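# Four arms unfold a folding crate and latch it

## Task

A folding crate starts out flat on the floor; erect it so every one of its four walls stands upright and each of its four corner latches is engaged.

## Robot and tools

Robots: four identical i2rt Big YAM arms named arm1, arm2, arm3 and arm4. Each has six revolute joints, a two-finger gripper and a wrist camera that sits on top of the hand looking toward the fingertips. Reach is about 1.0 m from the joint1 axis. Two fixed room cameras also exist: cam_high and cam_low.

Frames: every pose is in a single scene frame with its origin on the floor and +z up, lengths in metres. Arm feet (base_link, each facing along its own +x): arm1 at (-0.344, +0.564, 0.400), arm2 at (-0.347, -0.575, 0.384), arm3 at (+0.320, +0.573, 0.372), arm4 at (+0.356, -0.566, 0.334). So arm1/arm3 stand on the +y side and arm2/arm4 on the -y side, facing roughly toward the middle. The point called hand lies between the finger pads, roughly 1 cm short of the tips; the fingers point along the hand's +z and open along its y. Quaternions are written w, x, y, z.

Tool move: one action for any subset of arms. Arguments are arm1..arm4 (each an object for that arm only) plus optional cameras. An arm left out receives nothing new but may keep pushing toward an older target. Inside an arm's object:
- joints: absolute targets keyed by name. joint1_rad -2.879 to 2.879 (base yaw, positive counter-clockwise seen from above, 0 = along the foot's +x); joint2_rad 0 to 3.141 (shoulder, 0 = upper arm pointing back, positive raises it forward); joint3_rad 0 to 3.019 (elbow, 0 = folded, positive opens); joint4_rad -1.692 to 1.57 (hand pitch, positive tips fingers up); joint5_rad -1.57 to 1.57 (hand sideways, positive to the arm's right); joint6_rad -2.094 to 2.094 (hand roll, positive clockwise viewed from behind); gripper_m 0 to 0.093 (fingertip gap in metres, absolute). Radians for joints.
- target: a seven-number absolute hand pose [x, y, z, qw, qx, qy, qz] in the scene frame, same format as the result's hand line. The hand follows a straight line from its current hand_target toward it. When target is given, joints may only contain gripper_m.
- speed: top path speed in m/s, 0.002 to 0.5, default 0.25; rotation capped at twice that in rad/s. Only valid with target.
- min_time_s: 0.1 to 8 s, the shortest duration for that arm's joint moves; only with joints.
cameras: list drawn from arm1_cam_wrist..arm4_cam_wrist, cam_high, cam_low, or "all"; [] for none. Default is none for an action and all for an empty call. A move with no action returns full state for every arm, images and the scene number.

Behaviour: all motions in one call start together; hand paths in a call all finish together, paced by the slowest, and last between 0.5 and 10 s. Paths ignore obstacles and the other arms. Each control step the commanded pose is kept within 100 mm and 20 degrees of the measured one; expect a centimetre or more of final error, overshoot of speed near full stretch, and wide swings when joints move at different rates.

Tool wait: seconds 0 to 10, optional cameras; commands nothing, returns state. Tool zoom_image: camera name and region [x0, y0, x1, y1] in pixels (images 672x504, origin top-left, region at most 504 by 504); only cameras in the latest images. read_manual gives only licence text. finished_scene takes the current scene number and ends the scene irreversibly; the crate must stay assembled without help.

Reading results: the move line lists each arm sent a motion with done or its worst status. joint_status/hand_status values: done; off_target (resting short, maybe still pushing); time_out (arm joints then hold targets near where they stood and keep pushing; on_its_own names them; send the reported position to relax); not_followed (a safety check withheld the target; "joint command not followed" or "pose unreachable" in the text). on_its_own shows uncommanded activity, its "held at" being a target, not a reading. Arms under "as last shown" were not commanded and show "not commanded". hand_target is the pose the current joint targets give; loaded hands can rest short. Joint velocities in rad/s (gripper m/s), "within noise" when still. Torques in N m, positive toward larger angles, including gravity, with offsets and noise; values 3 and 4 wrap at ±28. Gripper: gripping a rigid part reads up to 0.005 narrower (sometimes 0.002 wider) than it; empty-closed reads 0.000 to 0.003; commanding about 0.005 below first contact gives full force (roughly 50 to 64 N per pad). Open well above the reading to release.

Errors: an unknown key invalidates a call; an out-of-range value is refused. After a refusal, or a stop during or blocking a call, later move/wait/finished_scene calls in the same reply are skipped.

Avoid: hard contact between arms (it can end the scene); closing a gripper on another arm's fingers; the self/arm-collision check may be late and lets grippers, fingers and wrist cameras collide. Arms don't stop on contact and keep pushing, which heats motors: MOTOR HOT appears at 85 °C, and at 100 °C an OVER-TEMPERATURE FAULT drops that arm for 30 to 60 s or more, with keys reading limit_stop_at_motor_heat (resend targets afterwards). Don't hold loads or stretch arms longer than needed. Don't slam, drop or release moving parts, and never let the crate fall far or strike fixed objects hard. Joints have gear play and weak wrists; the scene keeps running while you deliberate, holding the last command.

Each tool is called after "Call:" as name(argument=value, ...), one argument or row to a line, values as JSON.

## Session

Call:
move(
  cameras=["cam_high", "cam_low", "arm4_cam_wrist", "arm3_cam_wrist"],
)

Call:
zoom_image(
  camera="cam_high",
  region=[230, 230, 440, 430],
)

Scene clock: 0.00 s.
Joint torques (N m): no reading
Motor temperatures (°C): arm1=[27 28 28 26 23 23 25] | arm2=[23 24 24 24 27 26 24] | arm3=[26 24 26 23 25 23 27] | arm4=[24 26 26 29 26 24 26]
Heat: arm1: hottest joint2_rad 28 °C; arm2: hottest joint5_rad 27 °C; arm3: hottest gripper 27 °C; arm4: hottest joint4_rad 29 °C.
Joint velocities: within noise
arm1.joint_positions: joint1_rad=+0.789 joint2_rad=+0.609 joint3_rad=+1.408 joint4_rad=-1.451 joint5_rad=+0.217 joint6_rad=-0.687 gripper_m=+0.09396
arm1.joint_status: not commanded
arm1.hand: x=-0.1883 y=+0.4177 z=+0.9285 quat_wxyz=(-0.292, -0.006, -0.892, +0.344) (m; scene frame)
arm1.hand_target: x=-0.1903 y=+0.4192 z=+0.9383 quat_wxyz=(-0.301, -0.007, -0.887, +0.350) (m; scene frame)
arm1.hand_status: not commanded
arm2.joint_positions: joint1_rad=-0.187 joint2_rad=+0.597 joint3_rad=+1.311 joint4_rad=-1.291 joint5_rad=+0.240 joint6_rad=-0.242 gripper_m=+0.09396
arm2.joint_status: not commanded
arm2.hand: x=-0.2313 y=-0.3616 z=+0.9012 quat_wxyz=(-0.466, +0.549, -0.680, -0.136) (m; scene frame)
arm2.hand_target: x=-0.2318 y=-0.3633 z=+0.9149 quat_wxyz=(-0.477, +0.543, -0.676, -0.143) (m; scene frame)
arm2.hand_status: not commanded
arm3.joint_positions: joint1_rad=+0.868 joint2_rad=+0.636 joint3_rad=+1.401 joint4_rad=-1.459 joint5_rad=+0.267 joint6_rad=-0.464 gripper_m=+0.09396
arm3.joint_status: not commanded
arm3.hand: x=+0.4150 y=+0.3713 z=+0.8920 quat_wxyz=(-0.249, -0.258, -0.861, +0.361) (m; scene frame)
arm3.hand_target: x=+0.4139 y=+0.3728 z=+0.9011 quat_wxyz=(-0.257, -0.258, -0.856, +0.367) (m; scene frame)
arm3.hand_status: not commanded
arm4.joint_positions: joint1_rad=-0.127 joint2_rad=+0.607 joint3_rad=+1.357 joint4_rad=-1.287 joint5_rad=+0.181 joint6_rad=-0.762 gripper_m=+0.09396
arm4.joint_status: not commanded
arm4.hand: x=+0.3685 y=-0.3250 z=+0.8718 quat_wxyz=(-0.478, +0.793, -0.350, -0.141) (m; scene frame)
arm4.hand_target: x=+0.3687 y=-0.3277 z=+0.8812 quat_wxyz=(-0.487, +0.788, -0.349, -0.145) (m; scene frame)
arm4.hand_status: not commanded
pictures: arm3_cam_wrist, arm4_cam_wrist, cam_high, cam_low

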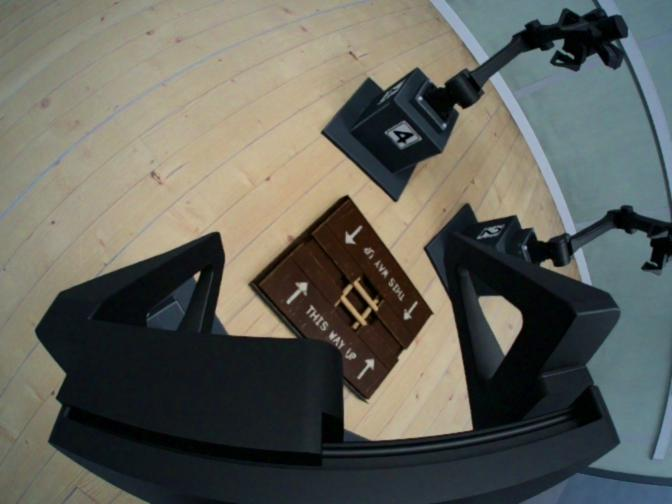

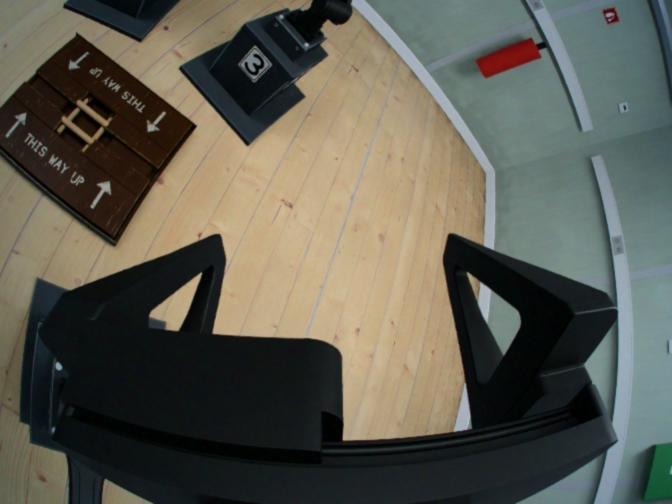

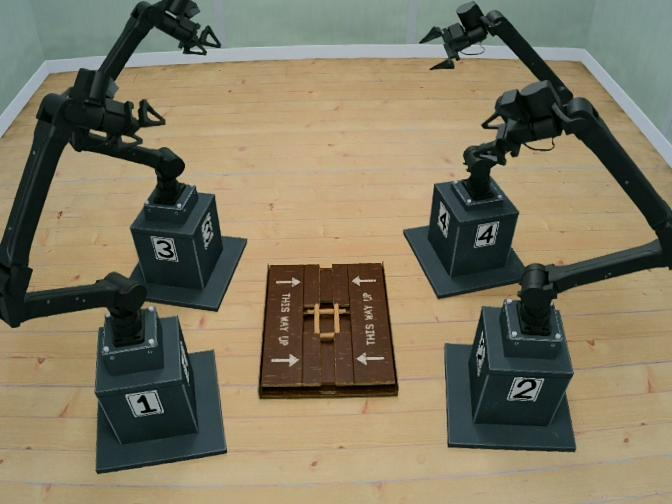

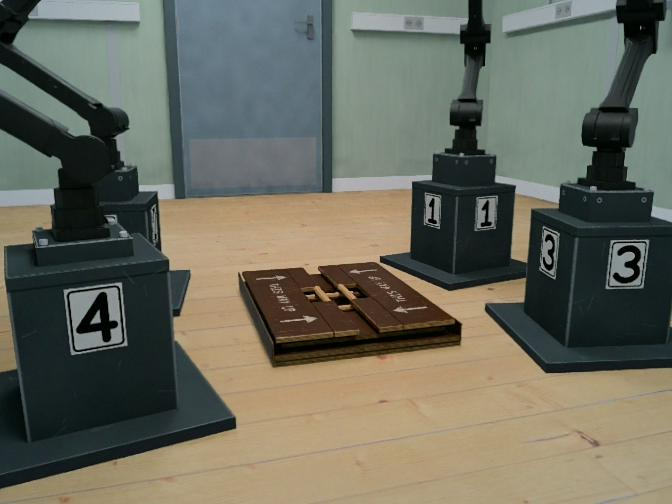

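Scaled by 2.400 from the camera's 672x504 image, which has a finer 960x720 frame.

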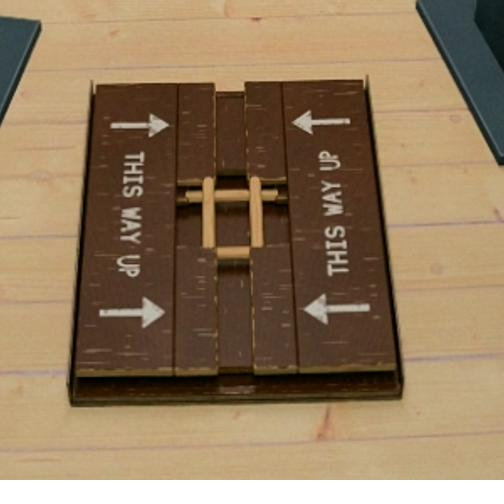

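Call:
move(
  arm3={"joints": {"joint1_rad": -0.16, "joint2_rad": 2.50, "joint3_rad": 1.765, "joint4_rad": -0.89, "joint5_rad": 0.528, "joint6_rad": 1.14, "gripper_m": 0.05}, "min_time_s": 2.6},
  arm2={"joints": {"joint1_rad": 0.034, "joint2_rad": 1.82, "joint3_rad": 1.035, "joint4_rad": -1.016, "joint5_rad": 0.482, "joint6_rad": 1.432, "gripper_m": 0.05}, "min_time_s": 2.6},
  cameras=["arm3_cam_wrist", "arm2_cam_wrist"],
)

Scene clock: 13.40 s.
Joint torques (N m): arm1=[-0.44 2.02 8.21 2.22 0.18 0.12] | arm2=[0.56 -15.74 5.37 0.23 0.58 0.08] | arm3=[0.44 -20.07 7.54 0.36 0.68 0.19] | arm4=[1.73 2.14 10.36 1.84 -0.07 0.16]
Motor temperatures (°C): arm1=[27 28 28 26 23 23 25] | arm2=[23 24 25 25 27 26 24] | arm3=[26 24 28 24 25 23 27] | arm4=[24 26 28 29 26 24 26]
Heat: arm1: hottest joint2_rad 28 °C; arm2: hottest joint5_rad 27 °C; arm3: hottest joint3_rad 28 °C; arm4: hottest joint4_rad 29 °C.
move: arm2 done; arm3 done
Joint velocities: within noise
arm1, arm4: as last shown
arm2.joint_positions: joint1_rad=+0.037 joint2_rad=+1.834 joint3_rad=+1.027 joint4_rad=-1.016 joint5_rad=+0.478 joint6_rad=+1.423 gripper_m=+0.05013
arm2.joint_status: all done
arm2.hand: x=-0.2274 y=-0.1920 z=+0.3659 quat_wxyz=(-0.218, +0.053, -0.963, +0.150) (m; scene frame)
arm2.hand_target: x=-0.2288 y=-0.1846 z=+0.3683 quat_wxyz=(-0.223, +0.050, -0.964, +0.139) (m; scene frame)
arm2.hand_status: not commanded
arm3.joint_positions: joint1_rad=-0.170 joint2_rad=+2.504 joint3_rad=+1.728 joint4_rad=-0.899 joint5_rad=+0.523 joint6_rad=+1.132 gripper_m=+0.05013
arm3.joint_status: all done
arm3.hand: x=+0.0082 y=+0.0358 z=+0.1808 quat_wxyz=(+0.149, -0.964, -0.039, +0.215) (m; scene frame)
arm3.hand_target: x=+0.0072 y=+0.0171 z=+0.1850 quat_wxyz=(+0.132, -0.965, -0.035, +0.225) (m; scene frame)
arm3.hand_status: not commanded
pictures: arm2_cam_wrist, arm3_cam_wrist

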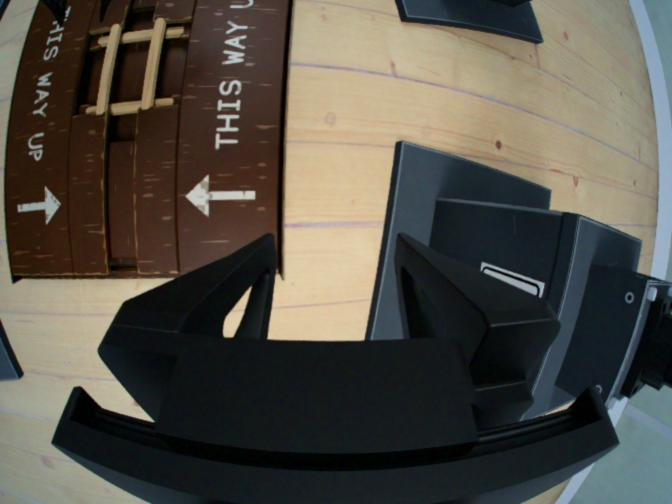

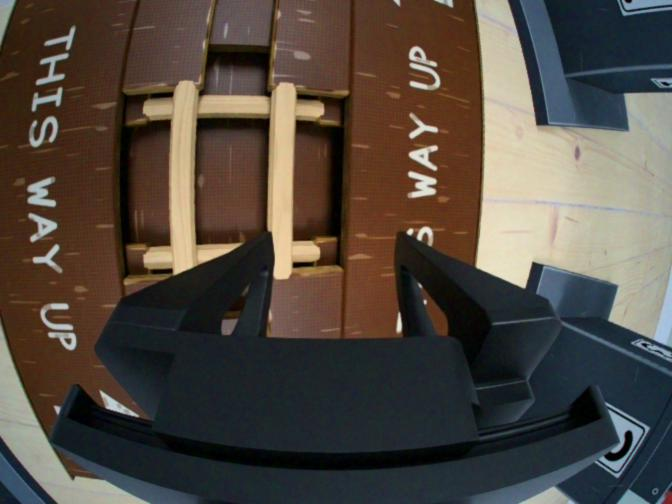

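Call:
move(
  arm3={"target": [-0.015, 0.031, 0.056, -0.127, 0.9646, 0.0302, -0.2293], "speed": 0.15},
  cameras=["arm3_cam_wrist"],
)

Call:
zoom_image(
  camera="arm3_cam_wrist",
  region=[220, 180, 460, 360],
)

Scene clock: 22.70 s.
Joint torques (N m): arm1=[-0.73 1.79 8.23 2.25 0.18 0.09] | arm2=[0.5 -15.79 5.39 0.23 0.57 0.1] | arm3=[-0.91 -18.14 6.82 0.66 0.67 -0.01] | arm4=[1.73 2.14 10.36 1.85 -0.07 0.16]
Motor temperatures (°C): arm1=[27 28 29 26 23 23 25] | arm2=[23 24 25 25 27 26 24] | arm3=[26 25 28 23 26 23 27] | arm4=[24 26 28 29 26 24 26]
Heat: arm1: hottest joint3_rad 29 °C; arm2: hottest joint5_rad 27 °C; arm3: hottest joint3_rad 28 °C; arm4: hottest joint4_rad 29 °C.
move: arm3 off_target
Joint velocities: within noise
arm1, arm2, arm4: as last shown
arm3.joint_positions: joint1_rad=-0.198 joint2_rad=+2.728 joint3_rad=+1.832 joint4_rad=-0.718 joint5_rad=+0.528 joint6_rad=+1.110 gripper_m=+0.05013
arm3.joint_status: not commanded
arm3.hand: x=-0.0105 y=+0.0365 z=+0.0687 quat_wxyz=(+0.129, -0.965, -0.029, +0.226) (m; scene frame)
arm3.hand_target: x=-0.0198 y=+0.0355 z=+0.0569 quat_wxyz=(+0.128, -0.965, -0.026, +0.229) (m; scene frame)
arm3.hand_status: off_target (0.015 m and 0.5 deg from the pose sent, 0.127 m and 3.2 deg at the start)
pictures: arm3_cam_wrist

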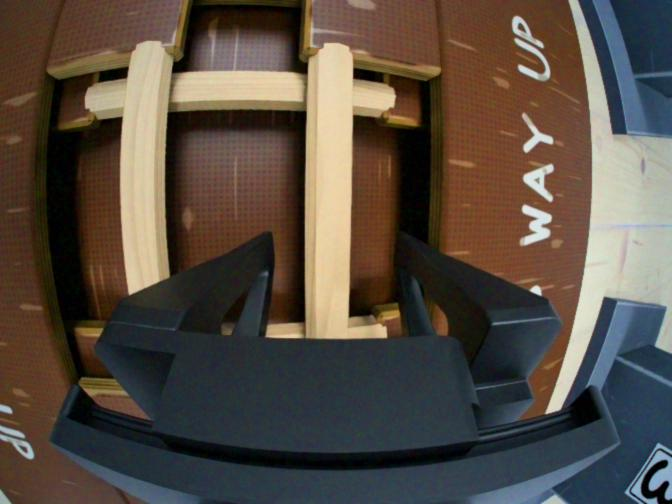

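Scaled by 2.100 from the camera's 672x504 image, which has a finer 960x720 frame.

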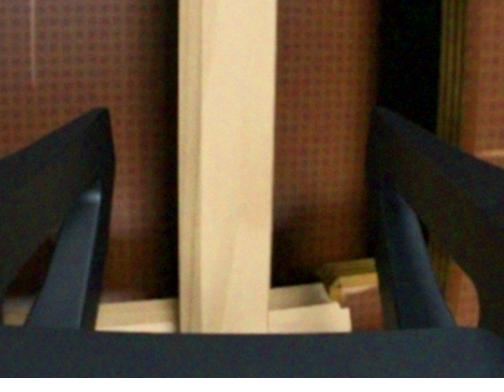

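Call:
move(
  arm3={"joints": {"gripper_m": 0.010}},
  cameras=[],
)

Call:
move(
  arm3={"target": [-0.012, 0.047, 0.142, 0.0085, 0.9729, -0.0020, -0.2313], "speed": 0.17},
  cameras=[],
)

Call:
move(
  arm3={"target": [-0.012, 0.083, 0.197, 0.1438, 0.9622, -0.0342, -0.2288], "speed": 0.17},
  cameras=["arm3_cam_wrist"],
)

Scene clock: 27.30 s.
Joint torques (N m): arm1=[0.67 1.44 8.24 2.18 0.2 0.11] | arm2=[0.5 -15.79 5.38 0.24 0.57 0.1] | arm3=[-1.49 -18.14 6.78 0.43 0.62 -0.03] | arm4=[1.73 2.14 10.36 1.85 -0.07 0.16]
Motor temperatures (°C): arm1=[27 28 29 26 23 23 25] | arm2=[23 24 25 24 27 26 24] | arm3=[26 25 29 23 26 23 27] | arm4=[24 26 29 29 26 24 26]
Heat: arm1: hottest joint3_rad 29 °C; arm2: hottest joint5_rad 27 °C; arm3: hottest joint3_rad 29 °C; arm4: hottest joint3_rad 29 °C.
move: arm3 off_target
Joint velocities: within noise
arm1, arm2, arm4: as last shown
arm3.joint_positions: joint1_rad=-0.196 joint2_rad=+2.730 joint3_rad=+1.835 joint4_rad=-0.710 joint5_rad=+0.528 joint6_rad=+1.119 gripper_m=+0.01612
arm3.joint_status: gripper_m off_target (ended at +0.01615, target +0.01000)
arm3.hand: x=-0.0108 y=+0.0335 z=+0.0684 quat_wxyz=(+0.124, -0.965, -0.024, +0.229) (m; scene frame)
arm3.hand_target: x=-0.0194 y=+0.0337 z=+0.0566 quat_wxyz=(+0.124, -0.965, -0.021, +0.230) (m; scene frame)
arm3.hand_status: not commanded
pictures: none
No camera images: "cameras" was empty.

Scene clock: 28.83 s.
Joint torques (N m): arm1=[-0.32 1.55 8.13 2.19 0.18 0.14] | arm2=[0.56 -15.85 5.37 0.25 0.57 0.1] | arm3=[-0.44 -21.95 2.24 0.16 0.45 -0.09] | arm4=[1.73 2.14 10.36 1.84 -0.07 0.16]
Motor temperatures (°C): arm1=[27 28 29 26 23 23 25] | arm2=[23 24 25 24 27 26 24] | arm3=[26 25 28 23 26 23 27] | arm4=[24 26 29 29 26 24 26]
Heat: arm1: hottest joint3_rad 29 °C; arm2: hottest joint5_rad 27 °C; arm3: hottest joint3_rad 28 °C; arm4: hottest joint3_rad 29 °C.
move: arm3 off_target
Joint velocities: within noise
arm1, arm2, arm4: as last shown
arm3.joint_positions: joint1_rad=-0.230 joint2_rad=+2.492 joint3_rad=+1.484 joint4_rad=-0.326 joint5_rad=+0.411 joint6_rad=+1.090 gripper_m=+0.01612
arm3.joint_status: not commanded
arm3.hand: x=-0.0106 y=+0.0414 z=+0.1260 quat_wxyz=(-0.013, -0.973, +0.007, +0.232) (m; scene frame)
arm3.hand_target: x=-0.0130 y=+0.0455 z=+0.1422 quat_wxyz=(-0.010, -0.973, +0.002, +0.232) (m; scene frame)
arm3.hand_status: off_target (0.017 m and 0.8 deg from the pose sent, 0.075 m and 15.5 deg at the start)
pictures: none
No camera images: "cameras" was empty.

Scene clock: 30.37 s.
Joint torques (N m): arm1=[-0.26 1.67 8.16 2.13 0.2 0.13] | arm2=[0.56 -15.85 5.38 0.23 0.58 0.1] | arm3=[-1.32 -19.02 1.42 0.66 0.35 -0.1] | arm4=[1.73 2.14 10.36 1.85 -0.07 0.16]
Motor temperatures (°C): arm1=[27 28 29 26 23 23 25] | arm2=[23 24 25 24 27 26 24] | arm3=[26 25 28 23 26 23 27] | arm4=[24 26 29 29 26 24 26]
Heat: arm1: hottest joint3_rad 29 °C; arm2: hottest joint5_rad 27 °C; arm3: hottest joint3_rad 28 °C; arm4: hottest joint3_rad 29 °C.
move: arm3 off_target
Joint velocities: within noise
arm1, arm2, arm4: as last shown
arm3.joint_positions: joint1_rad=-0.293 joint2_rad=+2.282 joint3_rad=+1.154 joint4_rad=+0.048 joint5_rad=+0.264 joint6_rad=+1.075 gripper_m=+0.01612
arm3.joint_status: not commanded
arm3.hand: x=-0.0105 y=+0.0731 z=+0.1852 quat_wxyz=(-0.150, -0.962, +0.038, +0.227) (m; scene frame)
arm3.hand_target: x=-0.0119 y=+0.0828 z=+0.1964 quat_wxyz=(-0.144, -0.962, +0.035, +0.228) (m; scene frame)
arm3.hand_status: off_target (0.015 m and 0.9 deg from the pose sent, 0.082 m and 15.4 deg at the start)
pictures: arm3_cam_wrist

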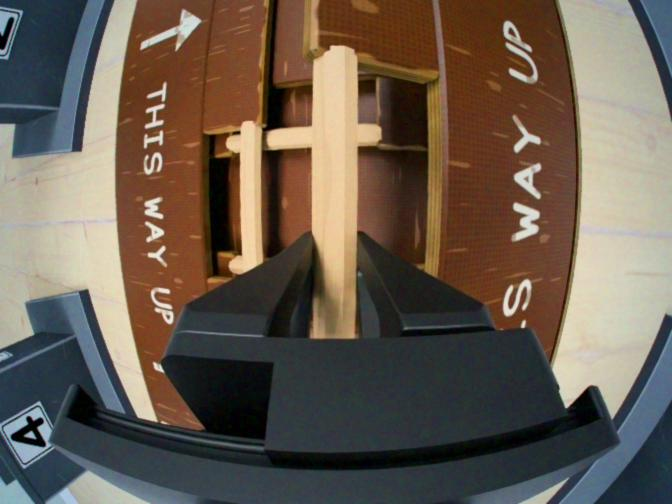

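Call:
move(
  arm3={"target": [-0.012, 0.131, 0.236, 0.26, 0.9375, -0.0618, -0.2229], "speed": 0.17},
  cameras=[],
)

Call:
move(
  arm3={"target": [-0.012, 0.185, 0.256, 0.3723, 0.8989, -0.0885, -0.2137], "speed": 0.17},
  arm2={"target": [-0.055, -0.008, 0.102, 0.229, -0.030, 0.9646, -0.127], "speed": 0.3},
  cameras=["arm2_cam_wrist"],
)

Scene clock: 33.40 s.
Joint torques (N m): arm1=[-0.21 0.91 8.13 2.29 0.15 0.13] | arm2=[0.5 -15.85 5.38 0.24 0.57 0.1] | arm3=[-1.14 -17.38 0.61 1.14 0.35 -0.19] | arm4=[1.67 2.14 10.35 1.84 -0.07 0.16]
Motor temperatures (°C): arm1=[27 28 29 26 23 23 25] | arm2=[23 25 25 24 27 26 24] | arm3=[26 26 28 23 26 23 27] | arm4=[24 26 29 29 26 24 26]
Heat: arm1: hottest joint3_rad 29 °C; arm2: hottest joint5_rad 27 °C; arm3: hottest joint3_rad 28 °C; arm4: hottest joint3_rad 29 °C.
move: arm3 off_target
Joint velocities: within noise
arm1, arm2, arm4: as last shown
arm3.joint_positions: joint1_rad=-0.380 joint2_rad=+2.153 joint3_rad=+0.895 joint4_rad=+0.381 joint5_rad=+0.103 joint6_rad=+1.070 gripper_m=+0.01612
arm3.joint_status: not commanded
arm3.hand: x=-0.0100 y=+0.1183 z=+0.2266 quat_wxyz=(-0.264, -0.938, +0.063, +0.217) (m; scene frame)
arm3.hand_target: x=-0.0105 y=+0.1316 z=+0.2344 quat_wxyz=(-0.257, -0.939, +0.061, +0.220) (m; scene frame)
arm3.hand_status: off_target (0.016 m and 0.9 deg from the pose sent, 0.077 m and 13.2 deg at the start)
pictures: none
No camera images: "cameras" was empty.

Scene clock: 35.63 s.
Joint torques (N m): arm1=[-0.09 1.44 8.32 2.29 0.19 0.12] | arm2=[-0.32 -24.35 6.87 -0.21 0.6 -0.1] | arm3=[-1.73 -14.92 -0.5 2.15 0.14 -0.1] | arm4=[1.73 2.2 10.36 1.84 -0.07 0.16]
Motor temperatures (°C): arm1=[27 28 29 26 23 23 25] | arm2=[23 25 25 24 27 26 24] | arm3=[26 26 28 23 26 23 27] | arm4=[24 26 29 29 26 24 26]
Heat: arm1: hottest joint3_rad 29 °C; arm2: hottest joint5_rad 27 °C; arm3: hottest joint3_rad 28 °C; arm4: hottest joint3_rad 29 °C.
move: arm2 off_target; arm3 off_target
Joint velocities: within noise
arm1, arm4: as last shown
arm2.joint_positions: joint1_rad=-0.201 joint2_rad=+2.707 joint3_rad=+1.837 joint4_rad=-0.806 joint5_rad=+0.518 joint6_rad=+1.203 gripper_m=+0.05013
arm2.joint_status: not commanded
arm2.hand: x=-0.0606 y=-0.0217 z=+0.0972 quat_wxyz=(-0.223, +0.028, -0.965, +0.136) (m; scene frame)
arm2.hand_target: x=-0.0547 y=-0.0119 z=+0.1008 quat_wxyz=(-0.227, +0.028, -0.965, +0.130) (m; scene frame)
arm2.hand_status: off_target (0.016 m and 1.2 deg from the pose sent, 0.365 m and 3.9 deg at the start)
arm3.joint_positions: joint1_rad=-0.498 joint2_rad=+2.131 joint3_rad=+0.691 joint4_rad=+0.757 joint5_rad=-0.092 joint6_rad=+1.082 gripper_m=+0.01612
arm3.joint_status: not commanded
arm3.hand: x=-0.0095 y=+0.1687 z=+0.2506 quat_wxyz=(-0.377, -0.899, +0.083, +0.207) (m; scene frame)
arm3.hand_target: x=-0.0091 y=+0.1803 z=+0.2568 quat_wxyz=(-0.375, -0.899, +0.085, +0.212) (m; scene frame)
arm3.hand_status: off_target (0.017 m and 1.2 deg from the pose sent, 0.073 m and 13.5 deg at the start)
pictures: arm2_cam_wrist

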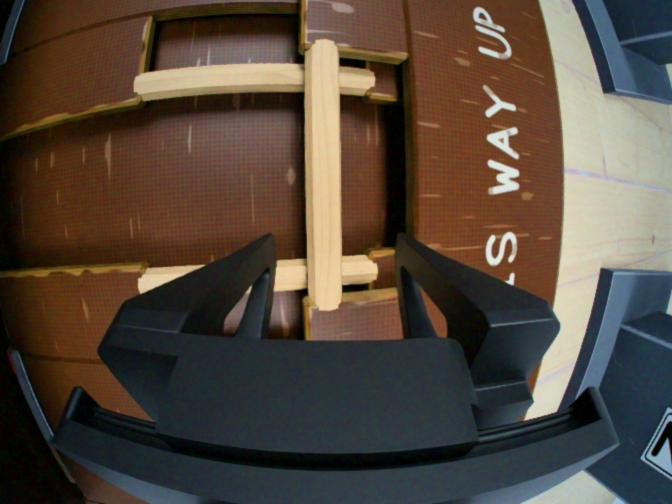

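Call:
move(
  arm3={"target": [-0.012, 0.238, 0.251, 0.5011, 0.8338, -0.1191, -0.1982], "speed": 0.13},
  arm2={"target": [-0.034, -0.013, 0.057, 0.229, -0.030, 0.9646, -0.127], "speed": 0.13},
  cameras=["arm2_cam_wrist", "cam_low"],
)

Call:
zoom_image(
  camera="arm2_cam_wrist",
  region=[220, 180, 460, 360],
)

Scene clock: 39.50 s.
Joint torques (N m): arm1=[-0.21 1.67 8.09 2.22 0.21 0.11] | arm2=[-1.08 -24.35 6.9 0.47 0.61 -0.11] | arm3=[-2.37 -11.05 -1.03 3 0.07 -0.04] | arm4=[1.73 2.14 10.36 1.84 -0.07 0.16]
Motor temperatures (°C): arm1=[27 28 30 26 23 23 25] | arm2=[23 26 25 24 27 26 24] | arm3=[26 26 28 24 26 23 28] | arm4=[24 26 29 29 26 24 26]
Heat: arm1: hottest joint3_rad 30 °C; arm2: hottest joint5_rad 27 °C; arm3: hottest joint3_rad 28 °C; arm4: hottest joint3_rad 29 °C.
move: arm2 off_target; arm3 off_target
Joint velocities: within noise
arm1.joint_positions: joint1_rad=+0.789 joint2_rad=+0.609 joint3_rad=+1.408 joint4_rad=-1.451 joint5_rad=+0.217 joint6_rad=-0.687 gripper_m=+0.09396
arm1.joint_status: not commanded
arm1.hand: x=-0.1883 y=+0.4177 z=+0.9285 quat_wxyz=(-0.292, -0.006, -0.892, +0.344) (m; scene frame)
arm1.hand_target: x=-0.1903 y=+0.4192 z=+0.9383 quat_wxyz=(-0.301, -0.007, -0.887, +0.350) (m; scene frame)
arm1.hand_status: not commanded
arm2.joint_positions: joint1_rad=-0.230 joint2_rad=+2.803 joint3_rad=+1.917 joint4_rad=-0.777 joint5_rad=+0.522 joint6_rad=+1.163 gripper_m=+0.05013
arm2.joint_status: not commanded
arm2.hand: x=-0.0419 y=-0.0254 z=+0.0569 quat_wxyz=(-0.222, +0.032, -0.965, +0.139) (m; scene frame)
arm2.hand_target: x=-0.0323 y=-0.0152 z=+0.0571 quat_wxyz=(-0.229, +0.028, -0.965, +0.128) (m; scene frame)
arm2.hand_status: off_target (0.015 m and 1.5 deg from the pose sent, 0.049 m and 1.2 deg at the start)
arm3.joint_positions: joint1_rad=-0.664 joint2_rad=+2.295 joint3_rad=+0.567 joint4_rad=+1.277 joint5_rad=-0.351 joint6_rad=+1.165 gripper_m=+0.01612
arm3.joint_status: not commanded
arm3.hand: x=-0.0092 y=+0.2235 z=+0.2585 quat_wxyz=(-0.507, -0.833, +0.107, +0.193) (m; scene frame)
arm3.hand_target: x=-0.0117 y=+0.2354 z=+0.2522 quat_wxyz=(-0.502, -0.834, +0.118, +0.197) (m; scene frame)
arm3.hand_status: off_target (0.017 m and 1.7 deg from the pose sent, 0.069 m and 16.7 deg at the start)
arm4.joint_positions: joint1_rad=-0.127 joint2_rad=+0.607 joint3_rad=+1.357 joint4_rad=-1.287 joint5_rad=+0.181 joint6_rad=-0.762 gripper_m=+0.09396
arm4.joint_status: not commanded
arm4.hand: x=+0.3685 y=-0.3250 z=+0.8718 quat_wxyz=(-0.478, +0.793, -0.350, -0.141) (m; scene frame)
arm4.hand_target: x=+0.3687 y=-0.3277 z=+0.8812 quat_wxyz=(-0.487, +0.788, -0.349, -0.145) (m; scene frame)
arm4.hand_status: not commanded
pictures: arm2_cam_wrist, cam_low

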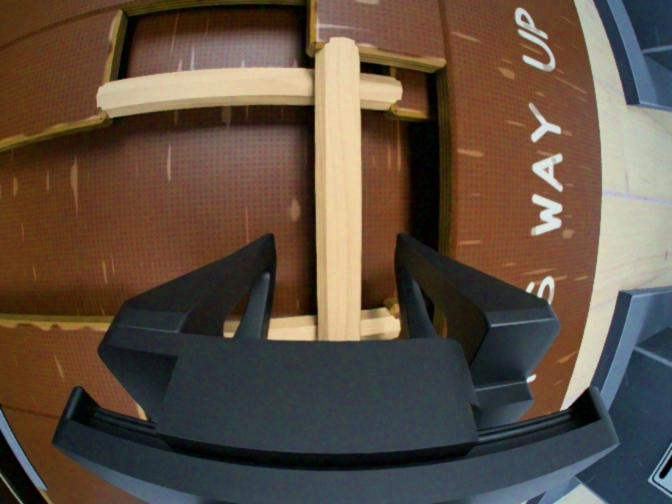

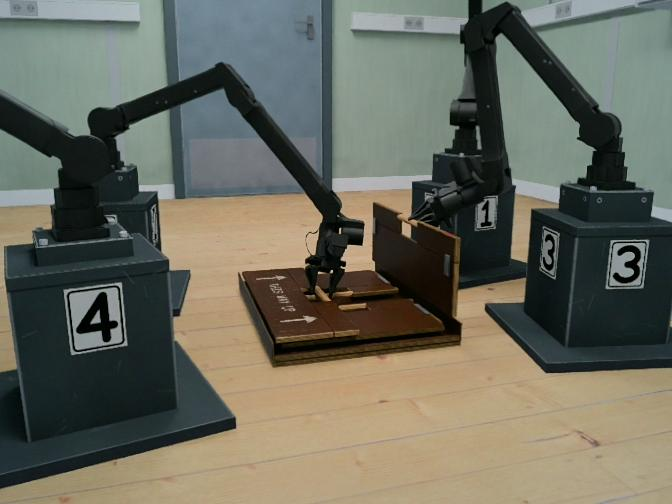

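Scaled by 2.100 from the camera's 672x504 image, which has a finer 960x720 frame.

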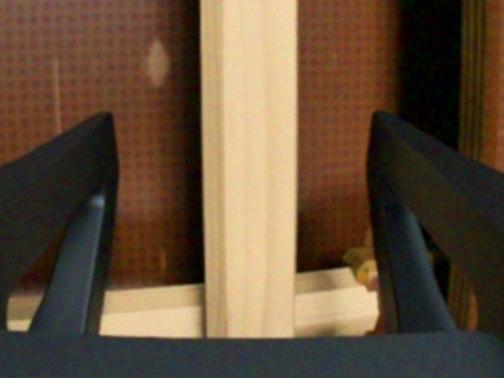

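Call:
move(
  arm2={"joints": {"gripper_m": 0.010}},
  cameras=[],
)

Call:
move(
  arm2={"target": [-0.034, -0.034, 0.140, 0.2313, 0.0020, 0.9729, 0.0085], "speed": 0.17},
  cameras=[],
)

Call:
move(
  arm2={"target": [-0.034, -0.071, 0.196, 0.2288, 0.0342, 0.9622, 0.1438], "speed": 0.17},
  cameras=["arm2_cam_wrist"],
)

Scene clock: 46.70 s.
Joint torques (N m): arm1=[0.15 1.14 8.17 2.14 0.21 0.13] | arm2=[-0.73 -24.29 6.9 0.65 0.39 -0.08] | arm3=[-2.73 -10.93 -1.07 3.11 0.08 -0.02] | arm4=[1.73 2.08 10.36 1.84 -0.07 0.16]
Motor temperatures (°C): arm1=[27 28 30 26 23 23 25] | arm2=[23 26 25 24 27 26 24] | arm3=[26 26 28 24 25 23 28] | arm4=[24 26 30 29 26 24 26]
Heat: arm1: hottest joint3_rad 30 °C; arm2: hottest joint5_rad 27 °C; arm3: hottest joint3_rad 28 °C; arm4: hottest joint3_rad 30 °C.
move: arm2 off_target
Joint velocities: within noise
arm1, arm3, arm4: as last shown
arm2.joint_positions: joint1_rad=-0.229 joint2_rad=+2.803 joint3_rad=+1.917 joint4_rad=-0.781 joint5_rad=+0.527 joint6_rad=+1.160 gripper_m=+0.01663
arm2.joint_status: gripper_m off_target (ended at +0.01666, target +0.01000)
arm2.hand: x=-0.0425 y=-0.0261 z=+0.0574 quat_wxyz=(-0.223, +0.034, -0.964, +0.142) (m; scene frame)
arm2.hand_target: x=-0.0332 y=-0.0146 z=+0.0572 quat_wxyz=(-0.229, +0.029, -0.965, +0.127) (m; scene frame)
arm2.hand_status: not commanded
arm3.hand_target: x=-0.0116 y=+0.2354 z=+0.2522 quat_wxyz=(-0.502, -0.834, +0.118, +0.197) (m; scene frame)
pictures: none
No camera images: "cameras" was empty.

Scene clock: 48.30 s.
Joint torques (N m): arm1=[0.09 1.44 8.08 2.25 0.17 0.13] | arm2=[-0.91 -27.46 2.97 0.14 0.51 -0.12] | arm3=[-2.73 -10.7 -1.05 3.08 0.04 -0.03] | arm4=[1.73 2.14 10.36 1.84 -0.07 0.16]
Motor temperatures (°C): arm1=[27 28 30 26 23 23 25] | arm2=[23 26 25 24 27 26 25] | arm3=[26 26 28 24 25 23 28] | arm4=[24 26 30 29 26 24 26]
Heat: arm1: hottest joint3_rad 30 °C; arm2: hottest joint5_rad 27 °C; arm3: hottest joint3_rad 28 °C; arm4: hottest joint3_rad 30 °C.
move: arm2 off_target
Joint velocities: within noise
arm1, arm3, arm4: as last shown
arm2.joint_positions: joint1_rad=-0.263 joint2_rad=+2.550 joint3_rad=+1.516 joint4_rad=-0.335 joint5_rad=+0.415 joint6_rad=+1.134 gripper_m=+0.01663
arm2.joint_status: not commanded
arm2.hand: x=-0.0421 y=-0.0345 z=+0.1131 quat_wxyz=(-0.228, -0.002, -0.974, -0.007) (m; scene frame)
arm2.hand_target: x=-0.0333 y=-0.0307 z=+0.1392 quat_wxyz=(-0.233, -0.006, -0.972, -0.014) (m; scene frame)
arm2.hand_status: off_target (0.028 m and 0.5 deg from the pose sent, 0.083 m and 17.8 deg at the start)
pictures: none
No camera images: "cameras" was empty.

Scene clock: 49.83 s.
Joint torques (N m): arm1=[0.09 1.79 8.24 2.29 0.2 0.1] | arm2=[-0.97 -24.53 2.22 0.43 0.47 -0.21] | arm3=[-2.73 -10.99 -0.95 3.07 0.04 -0.03] | arm4=[1.73 2.14 10.36 1.85 -0.07 0.16]
Motor temperatures (°C): arm1=[27 28 30 26 23 23 25] | arm2=[23 26 25 24 27 26 25] | arm3=[26 26 28 24 25 23 28] | arm4=[24 26 30 29 26 24 26]
Heat: arm1: hottest joint3_rad 30 °C; arm2: hottest joint5_rad 27 °C; arm3: hottest joint3_rad 28 °C; arm4: hottest joint3_rad 30 °C.
move: arm2 off_target
Joint velocities: within noise
arm1, arm3, arm4: as last shown
arm2.joint_positions: joint1_rad=-0.321 joint2_rad=+2.334 joint3_rad=+1.170 joint4_rad=+0.050 joint5_rad=+0.281 joint6_rad=+1.116 gripper_m=+0.01663
arm2.joint_status: not commanded
arm2.hand: x=-0.0423 y=-0.0671 z=+0.1744 quat_wxyz=(-0.222, -0.033, -0.964, -0.141) (m; scene frame)
arm2.hand_target: x=-0.0361 y=-0.0695 z=+0.1954 quat_wxyz=(-0.228, -0.033, -0.962, -0.144) (m; scene frame)
arm2.hand_status: off_target (0.023 m and 0.9 deg from the pose sent, 0.091 m and 16.1 deg at the start)
pictures: arm2_cam_wrist

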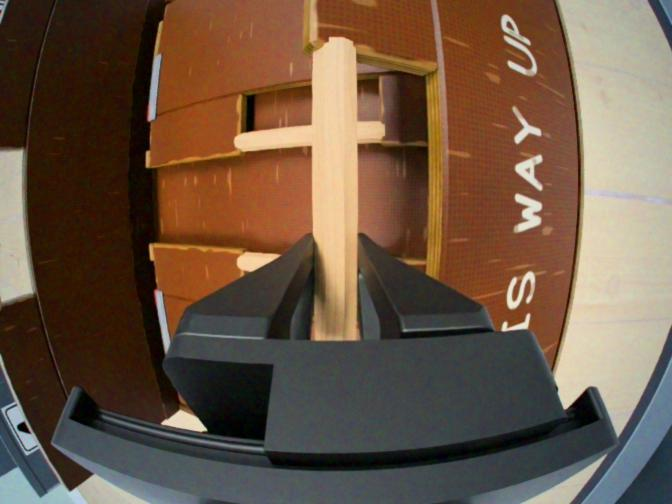

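Call:
move(
  arm2={"target": [-0.034, -0.120, 0.232, 0.2229, 0.0618, 0.9375, 0.26], "speed": 0.17},
  arm1={"joints": {"joint1_rad": 0.597, "joint2_rad": 2.129, "joint3_rad": 1.448, "joint4_rad": -0.9, "joint5_rad": 0.72, "joint6_rad": 0.615, "gripper_m": 0.05}, "min_time_s": 2.5},
  cameras=["arm1_cam_wrist"],
)

Call:
move(
  arm2={"target": [-0.034, -0.174, 0.251, 0.2137, 0.0885, 0.8989, 0.3723], "speed": 0.17},
  cameras=["arm1_cam_wrist", "cam_high"],
)

Scene clock: 55.17 s.
Joint torques (N m): arm1=[-0.73 -23 8.75 0.83 0.78 0.24] | arm2=[-1.49 -21.48 1.29 0.88 0.4 -0.29] | arm3=[-2.55 -10.7 -0.98 3.14 0.05 -0.03] | arm4=[1.73 2.14 10.36 1.84 -0.06 0.16]
Motor temperatures (°C): arm1=[27 28 30 26 23 23 25] | arm2=[23 26 25 24 27 26 25] | arm3=[26 26 27 24 25 23 28] | arm4=[24 26 30 29 26 24 26]
Heat: arm1: hottest joint3_rad 30 °C; arm2: hottest joint5_rad 27 °C; arm3: hottest gripper 28 °C; arm4: hottest joint3_rad 30 °C.
move: arm1 done; arm2 off_target
Joint velocities: within noise
arm1.joint_positions: joint1_rad=+0.614 joint2_rad=+2.143 joint3_rad=+1.410 joint4_rad=-0.908 joint5_rad=+0.717 joint6_rad=+0.603 gripper_m=+0.05007
arm1.joint_status: all done
arm1.hand: x=-0.0281 y=+0.0959 z=+0.3525 quat_wxyz=(+0.063, -0.583, -0.730, +0.350) (m; scene frame)
arm1.hand_target: x=-0.0184 y=+0.0794 z=+0.3645 quat_wxyz=(+0.040, -0.598, -0.718, +0.354) (m; scene frame)
arm1.hand_status: not commanded
arm2.joint_positions: joint1_rad=-0.402 joint2_rad=+2.214 joint3_rad=+0.901 joint4_rad=+0.409 joint5_rad=+0.131 joint6_rad=+1.114 gripper_m=+0.01663
arm2.joint_status: not commanded
arm2.hand: x=-0.0429 y=-0.1120 z=+0.2141 quat_wxyz=(-0.211, -0.060, -0.941, -0.258) (m; scene frame)
arm2.hand_target: x=-0.0365 y=-0.1197 z=+0.2297 quat_wxyz=(-0.220, -0.060, -0.939, -0.257) (m; scene frame)
arm2.hand_status: off_target (0.022 m and 1.5 deg from the pose sent, 0.079 m and 14.4 deg at the start)
arm3, arm4: as last shown
pictures: arm1_cam_wrist

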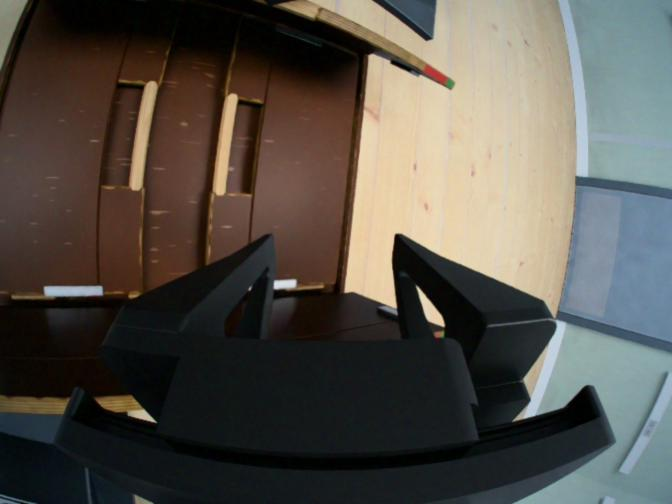

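Scene clock: 56.60 s.
Joint torques (N m): arm1=[-0.5 -23.24 8.84 0.96 0.78 0.21] | arm2=[-2.02 -18.2 0.55 1.92 0.35 -0.2] | arm3=[-2.43 -10.52 -1.03 3.08 0.11 -0.01] | arm4=[1.73 2.2 10.35 1.84 -0.07 0.16]
Motor temperatures (°C): arm1=[27 28 30 26 23 23 25] | arm2=[23 26 25 24 27 26 25] | arm3=[26 26 27 24 25 23 28] | arm4=[24 26 30 29 26 24 26]
Heat: arm1: hottest joint3_rad 30 °C; arm2: hottest joint5_rad 27 °C; arm3: hottest gripper 28 °C; arm4: hottest joint3_rad 30 °C.
move: arm2 off_target
Joint velocities: within noise
arm1, arm3, arm4: as last shown
arm1.hand_target: x=-0.0183 y=+0.0795 z=+0.3644 quat_wxyz=(+0.040, -0.597, -0.719, +0.354) (m; scene frame)
arm2.joint_positions: joint1_rad=-0.519 joint2_rad=+2.200 joint3_rad=+0.686 joint4_rad=+0.803 joint5_rad=-0.053 joint6_rad=+1.122 gripper_m=+0.01663
arm2.joint_status: not commanded
arm2.hand: x=-0.0433 y=-0.1658 z=+0.2380 quat_wxyz=(-0.198, -0.082, -0.905, -0.368) (m; scene frame)
arm2.hand_target: x=-0.0344 y=-0.1731 z=+0.2508 quat_wxyz=(-0.213, -0.088, -0.899, -0.373) (m; scene frame)
arm2.hand_status: off_target (0.018 m and 2.1 deg from the pose sent, 0.073 m and 14.4 deg at the start)
pictures: arm1_cam_wrist, cam_high

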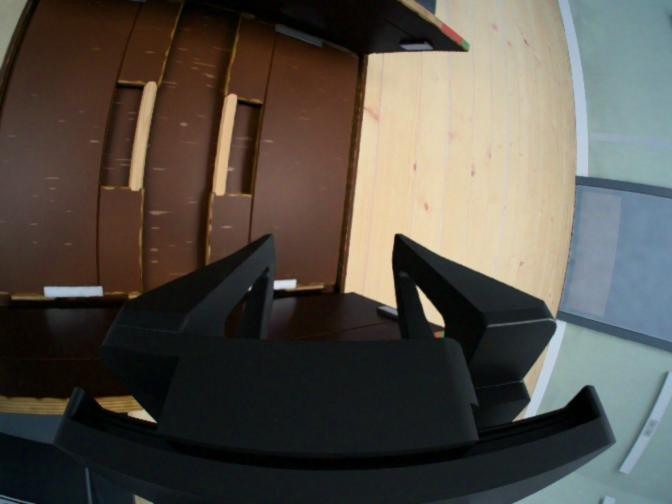

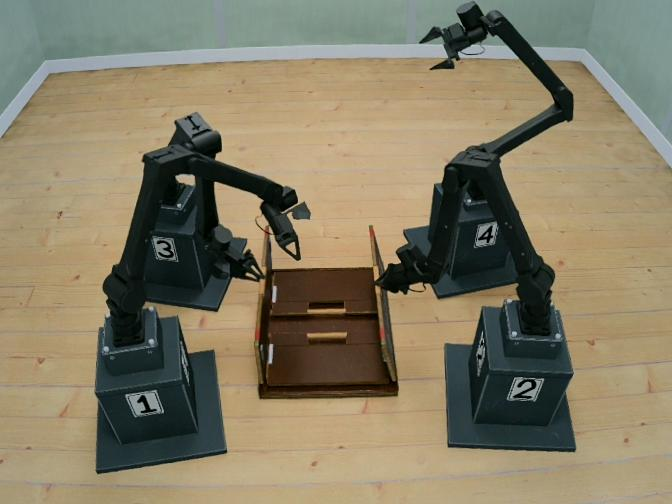

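Call:
move(
  arm2={"target": [-0.034, -0.228, 0.252, 0.2003, 0.1157, 0.8425, 0.4865], "speed": 0.13, "joints": {"gripper_m": 0.01}},
  arm1={"target": [-0.037, 0.058, 0.110, 0.0108, 0.6362, 0.7070, -0.3085], "speed": 0.25, "joints": {"gripper_m": 0.05}},
  cameras=["arm1_cam_wrist", "arm2_cam_wrist", "cam_high"],
)

Scene clock: 69.67 s.
Joint torques (N m): arm1=[-0.44 -23.65 5.81 1.25 0.47 -0.01] | arm2=[-3.31 -15.5 -0.73 2.95 0.14 -0.19] | arm3=[-2.73 -10.58 -1.01 3.19 0.02 -0.05] | arm4=[1.73 2.14 10.36 1.84 -0.07 0.16]
Motor temperatures (°C): arm1=[27 29 32 26 23 23 25] | arm2=[23 26 25 25 27 26 25] | arm3=[26 26 27 24 25 23 28] | arm4=[24 26 31 29 26 24 26]
Heat: arm1: hottest joint3_rad 32 °C; arm2: hottest joint5_rad 27 °C; arm3: hottest gripper 28 °C; arm4: hottest joint3_rad 31 °C.
move: arm1 off_target; arm2 off_target
Joint velocities: within noise
arm1.joint_positions: joint1_rad=+0.542 joint2_rad=+2.597 joint3_rad=+1.485 joint4_rad=-0.373 joint5_rad=+0.614 joint6_rad=+0.592 gripper_m=+0.05007
arm1.joint_status: all done
arm1.hand: x=-0.0434 y=+0.0710 z=+0.1115 quat_wxyz=(-0.002, -0.636, -0.708, +0.309) (m; scene frame)
arm1.hand_target: x=-0.0389 y=+0.0595 z=+0.1111 quat_wxyz=(-0.011, -0.637, -0.707, +0.309) (m; scene frame)
arm1.hand_status: off_target (0.015 m and 1.0 deg from the pose sent, 0.246 m and 11.8 deg at the start)
arm2.joint_positions: joint1_rad=-0.657 joint2_rad=+2.355 joint3_rad=+0.582 joint4_rad=+1.269 joint5_rad=-0.275 joint6_rad=+1.186 gripper_m=+0.01663
arm2.joint_status: gripper_m off_target (ended at +0.01663, target +0.01000)
arm2.hand: x=-0.0430 y=-0.2103 z=+0.2441 quat_wxyz=(-0.182, -0.104, -0.849, -0.485) (m; scene frame)
arm2.hand_target: x=-0.0298 y=-0.2224 z=+0.2543 quat_wxyz=(-0.203, -0.115, -0.840, -0.491) (m; scene frame)
arm2.hand_status: off_target (0.021 m and 2.6 deg from the pose sent, 0.064 m and 15.9 deg at the start)
arm3, arm4: as last shown
pictures: arm1_cam_wrist, arm2_cam_wrist, cam_high

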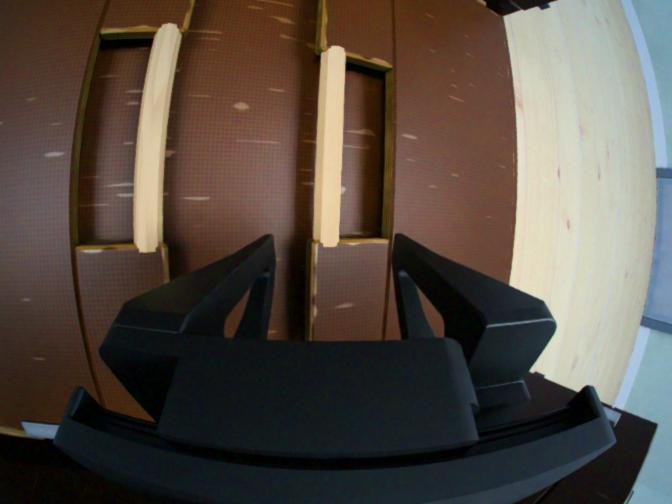

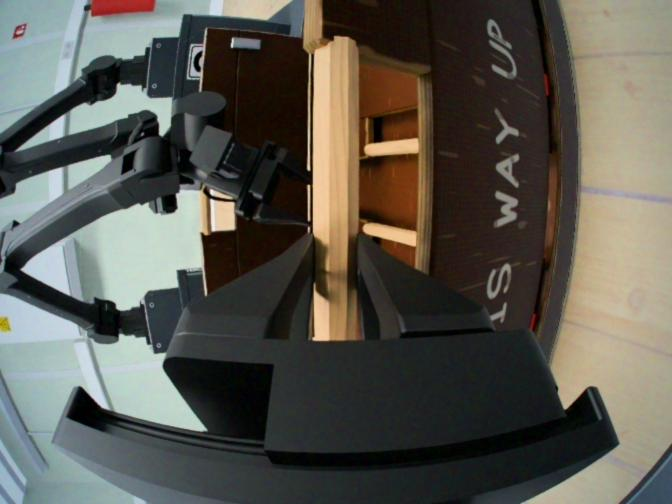

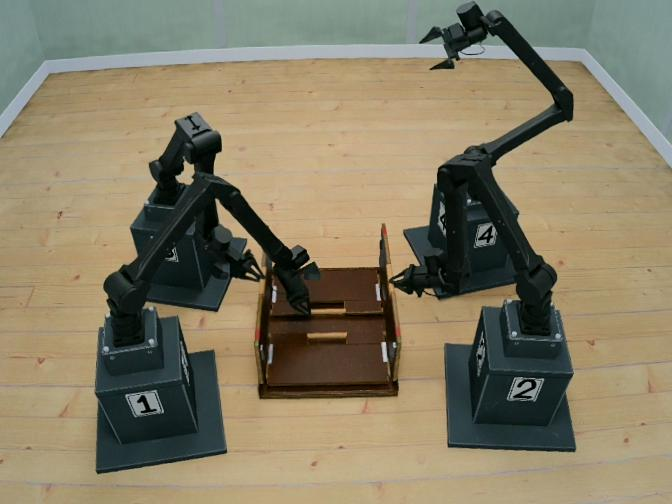

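Call:
move(
  arm1={"target": [-0.057, 0.033, 0.065, 0.0108, 0.6362, 0.7070, -0.3085], "speed": 0.2, "joints": {"gripper_m": 0.045}},
  cameras=[],
)

Call:
move(
  arm1={"target": [-0.072, 0.0175, 0.036, 0.0108, 0.6362, 0.7070, -0.3085], "speed": 0.15, "joints": {"gripper_m": 0.04}},
  cameras=["arm1_cam_wrist"],
)

Scene clock: 72.87 s.
Joint torques (N m): arm1=[-0.62 -23.88 5.7 1.36 0.44 0.01] | arm2=[-3.31 -15.44 -0.75 2.95 0.14 -0.19] | arm3=[-2.02 -10.46 -1.09 3.11 0.04 -0.03] | arm4=[1.73 2.14 10.36 1.84 -0.07 0.16]
Motor temperatures (°C): arm1=[27 29 32 26 23 23 25] | arm2=[23 27 25 25 27 26 25] | arm3=[26 26 27 24 25 23 28] | arm4=[24 26 31 29 26 24 26]
Heat: arm1: hottest joint3_rad 32 °C; arm2: hottest joint2_rad 27 °C; arm3: hottest gripper 28 °C; arm4: hottest joint3_rad 31 °C.
move: arm1 off_target
Joint velocities: within noise
arm1.joint_positions: joint1_rad=+0.485 joint2_rad=+2.709 joint3_rad=+1.578 joint4_rad=-0.316 joint5_rad=+0.606 joint6_rad=+0.528 gripper_m=+0.04507
arm1.joint_status: all done
arm1.hand: x=-0.0618 y=+0.0431 z=+0.0679 quat_wxyz=(-0.003, -0.637, -0.707, +0.308) (m; scene frame)
arm1.hand_target: x=-0.0561 y=+0.0345 z=+0.0648 quat_wxyz=(-0.011, -0.636, -0.708, +0.308) (m; scene frame)
arm1.hand_status: off_target (0.012 m and 1.0 deg from the pose sent, 0.062 m and 1.0 deg at the start)
arm2, arm3, arm4: as last shown
pictures: none
No camera images: "cameras" was empty.

Scene clock: 74.43 s.
Joint torques (N m): arm1=[-0.62 -24.06 5.68 1.26 0.45 -0.03] | arm2=[-3.31 -15.5 -0.73 2.95 0.14 -0.19] | arm3=[-2.37 -10.34 -1.14 3.11 0.06 0.03] | arm4=[1.73 2.08 10.36 1.84 -0.06 0.16]
Motor temperatures (°C): arm1=[27 29 32 26 23 23 25] | arm2=[23 27 25 25 27 26 25] | arm3=[26 26 27 24 25 23 28] | arm4=[24 26 31 29 26 24 26]
Heat: arm1: hottest joint3_rad 32 °C; arm2: hottest joint2_rad 27 °C; arm3: hottest gripper 28 °C; arm4: hottest joint3_rad 31 °C.
move: arm1 done
Joint velocities: within noise
arm1.joint_positions: joint1_rad=+0.448 joint2_rad=+2.778 joint3_rad=+1.640 joint4_rad=-0.279 joint5_rad=+0.600 joint6_rad=+0.483 gripper_m=+0.04006
arm1.joint_status: all done
arm1.hand: x=-0.0749 y=+0.0257 z=+0.0411 quat_wxyz=(-0.005, -0.637, -0.706, +0.308) (m; scene frame)
arm1.hand_target: x=-0.0719 y=+0.0175 z=+0.0363 quat_wxyz=(-0.012, -0.637, -0.707, +0.308) (m; scene frame)
arm1.hand_status: done (0.010 m and 0.7 deg from the pose sent, 0.042 m and 1.0 deg at the start)
arm2: as last shown
arm3.joint_positions: joint1_rad=-0.664 joint2_rad=+2.295 joint3_rad=+0.567 joint4_rad=+1.277 joint5_rad=-0.351 joint6_rad=+1.165 gripper_m=+0.01612
arm3.joint_status: not commanded
arm3.hand: x=-0.0092 y=+0.2235 z=+0.2585 quat_wxyz=(-0.507, -0.833, +0.107, +0.193) (m; scene frame)
arm3.hand_target: x=-0.0116 y=+0.2354 z=+0.2522 quat_wxyz=(-0.502, -0.834, +0.118, +0.197) (m; scene frame)
arm3.hand_status: not commanded
arm4.joint_positions: joint1_rad=-0.127 joint2_rad=+0.607 joint3_rad=+1.357 joint4_rad=-1.287 joint5_rad=+0.181 joint6_rad=-0.762 gripper_m=+0.09396
arm4.joint_status: not commanded
arm4.hand: x=+0.3685 y=-0.3250 z=+0.8718 quat_wxyz=(-0.478, +0.793, -0.350, -0.141) (m; scene frame)
arm4.hand_target: x=+0.3687 y=-0.3277 z=+0.8812 quat_wxyz=(-0.487, +0.788, -0.349, -0.145) (m; scene frame)
arm4.hand_status: not commanded
pictures: arm1_cam_wrist

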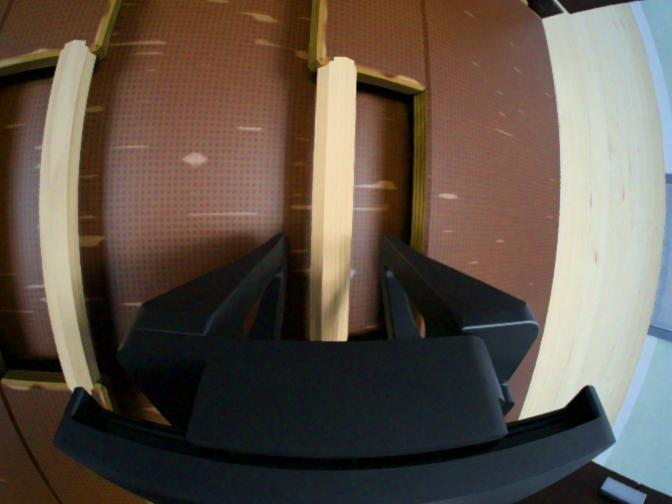

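Call:
move(
  arm1={"target": [-0.080, 0.009, 0.0215, 0.0108, 0.6362, 0.7070, -0.3085], "speed": 0.12, "joints": {"gripper_m": 0.04}},
  cameras=["arm1_cam_wrist"],
)

Call:
zoom_image(
  camera="arm1_cam_wrist",
  region=[220, 180, 460, 360],
)

Scene clock: 77.57 s.
Joint torques (N m): arm1=[-1.38 -23.82 5.79 1.33 0.42 -0.01] | arm2=[-3.31 -15.44 -0.72 2.93 0.14 -0.19] | arm3=[-2.32 -10.93 -0.94 3.06 0.08 -0.02] | arm4=[1.73 2.14 10.36 1.84 -0.07 0.16]
Motor temperatures (°C): arm1=[27 30 32 26 23 23 25] | arm2=[23 27 25 25 27 26 25] | arm3=[26 26 27 24 25 23 28] | arm4=[24 26 31 29 26 24 26]
Heat: arm1: hottest joint3_rad 32 °C; arm2: hottest joint2_rad 27 °C; arm3: hottest gripper 28 °C; arm4: hottest joint3_rad 31 °C.
move: arm1 off_target
Joint velocities: within noise
arm1.joint_positions: joint1_rad=+0.432 joint2_rad=+2.814 joint3_rad=+1.674 joint4_rad=-0.264 joint5_rad=+0.597 joint6_rad=+0.459 gripper_m=+0.04006
arm1.joint_status: all done
arm1.hand: x=-0.0810 y=+0.0175 z=+0.0278 quat_wxyz=(-0.005, -0.636, -0.708, +0.308) (m; scene frame)
arm1.hand_target: x=-0.0807 y=+0.0095 z=+0.0213 quat_wxyz=(-0.011, -0.636, -0.707, +0.308) (m; scene frame)
arm1.hand_status: off_target (0.011 m and 0.7 deg from the pose sent, 0.026 m and 0.7 deg at the start)
arm2, arm3, arm4: as last shown
pictures: arm1_cam_wrist

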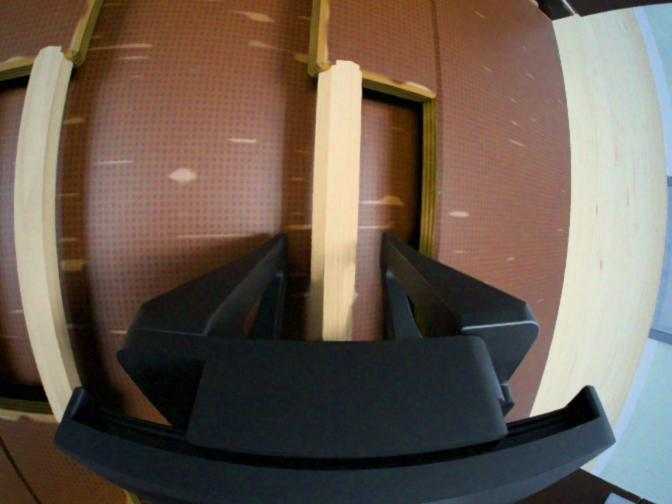

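Scaled by 2.100 from the camera's 672x504 image, which has a finer 960x720 frame.

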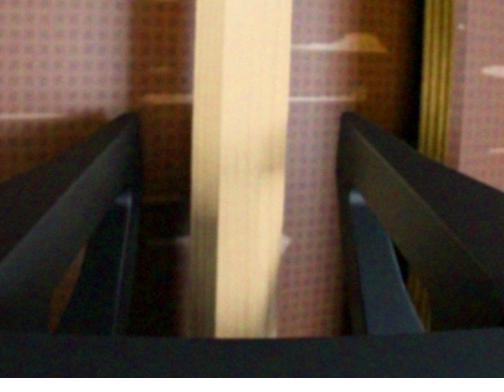

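Call:
move(
  arm1={"joints": {"gripper_m": 0.010}},
  cameras=["arm1_cam_wrist"],
)

Scene clock: 78.80 s.
Joint torques (N m): arm1=[-0.62 -23.41 5.72 1.29 0.48 -0.1] | arm2=[-3.37 -15.5 -0.72 2.93 0.14 -0.19] | arm3=[-2.61 -10.87 -0.94 3.12 0.06 -0.01] | arm4=[1.73 2.14 10.35 1.84 -0.07 0.16]
Motor temperatures (°C): arm1=[27 30 32 26 23 23 25] | arm2=[23 27 25 25 27 26 25] | arm3=[26 26 27 24 25 23 28] | arm4=[24 26 31 29 26 24 26]
Heat: arm1: hottest joint3_rad 32 °C; arm2: hottest joint2_rad 27 °C; arm3: hottest gripper 28 °C; arm4: hottest joint3_rad 31 °C.
move: arm1 off_target
Joint velocities: within noise
arm1.joint_positions: joint1_rad=+0.433 joint2_rad=+2.814 joint3_rad=+1.674 joint4_rad=-0.264 joint5_rad=+0.597 joint6_rad=+0.477 gripper_m=+0.01670
arm1.joint_status: gripper_m off_target (ended at +0.01674, target +0.01000)
arm1.hand: x=-0.0801 y=+0.0179 z=+0.0278 quat_wxyz=(-0.008, -0.642, -0.702, +0.308) (m; scene frame)
arm1.hand_target: x=-0.0801 y=+0.0101 z=+0.0213 quat_wxyz=(-0.012, -0.639, -0.705, +0.308) (m; scene frame)
arm1.hand_status: not commanded
arm2, arm3, arm4: as last shown
pictures: arm1_cam_wrist

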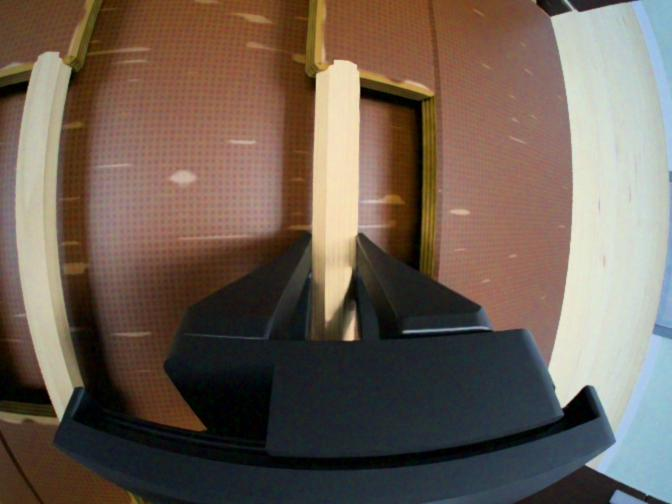

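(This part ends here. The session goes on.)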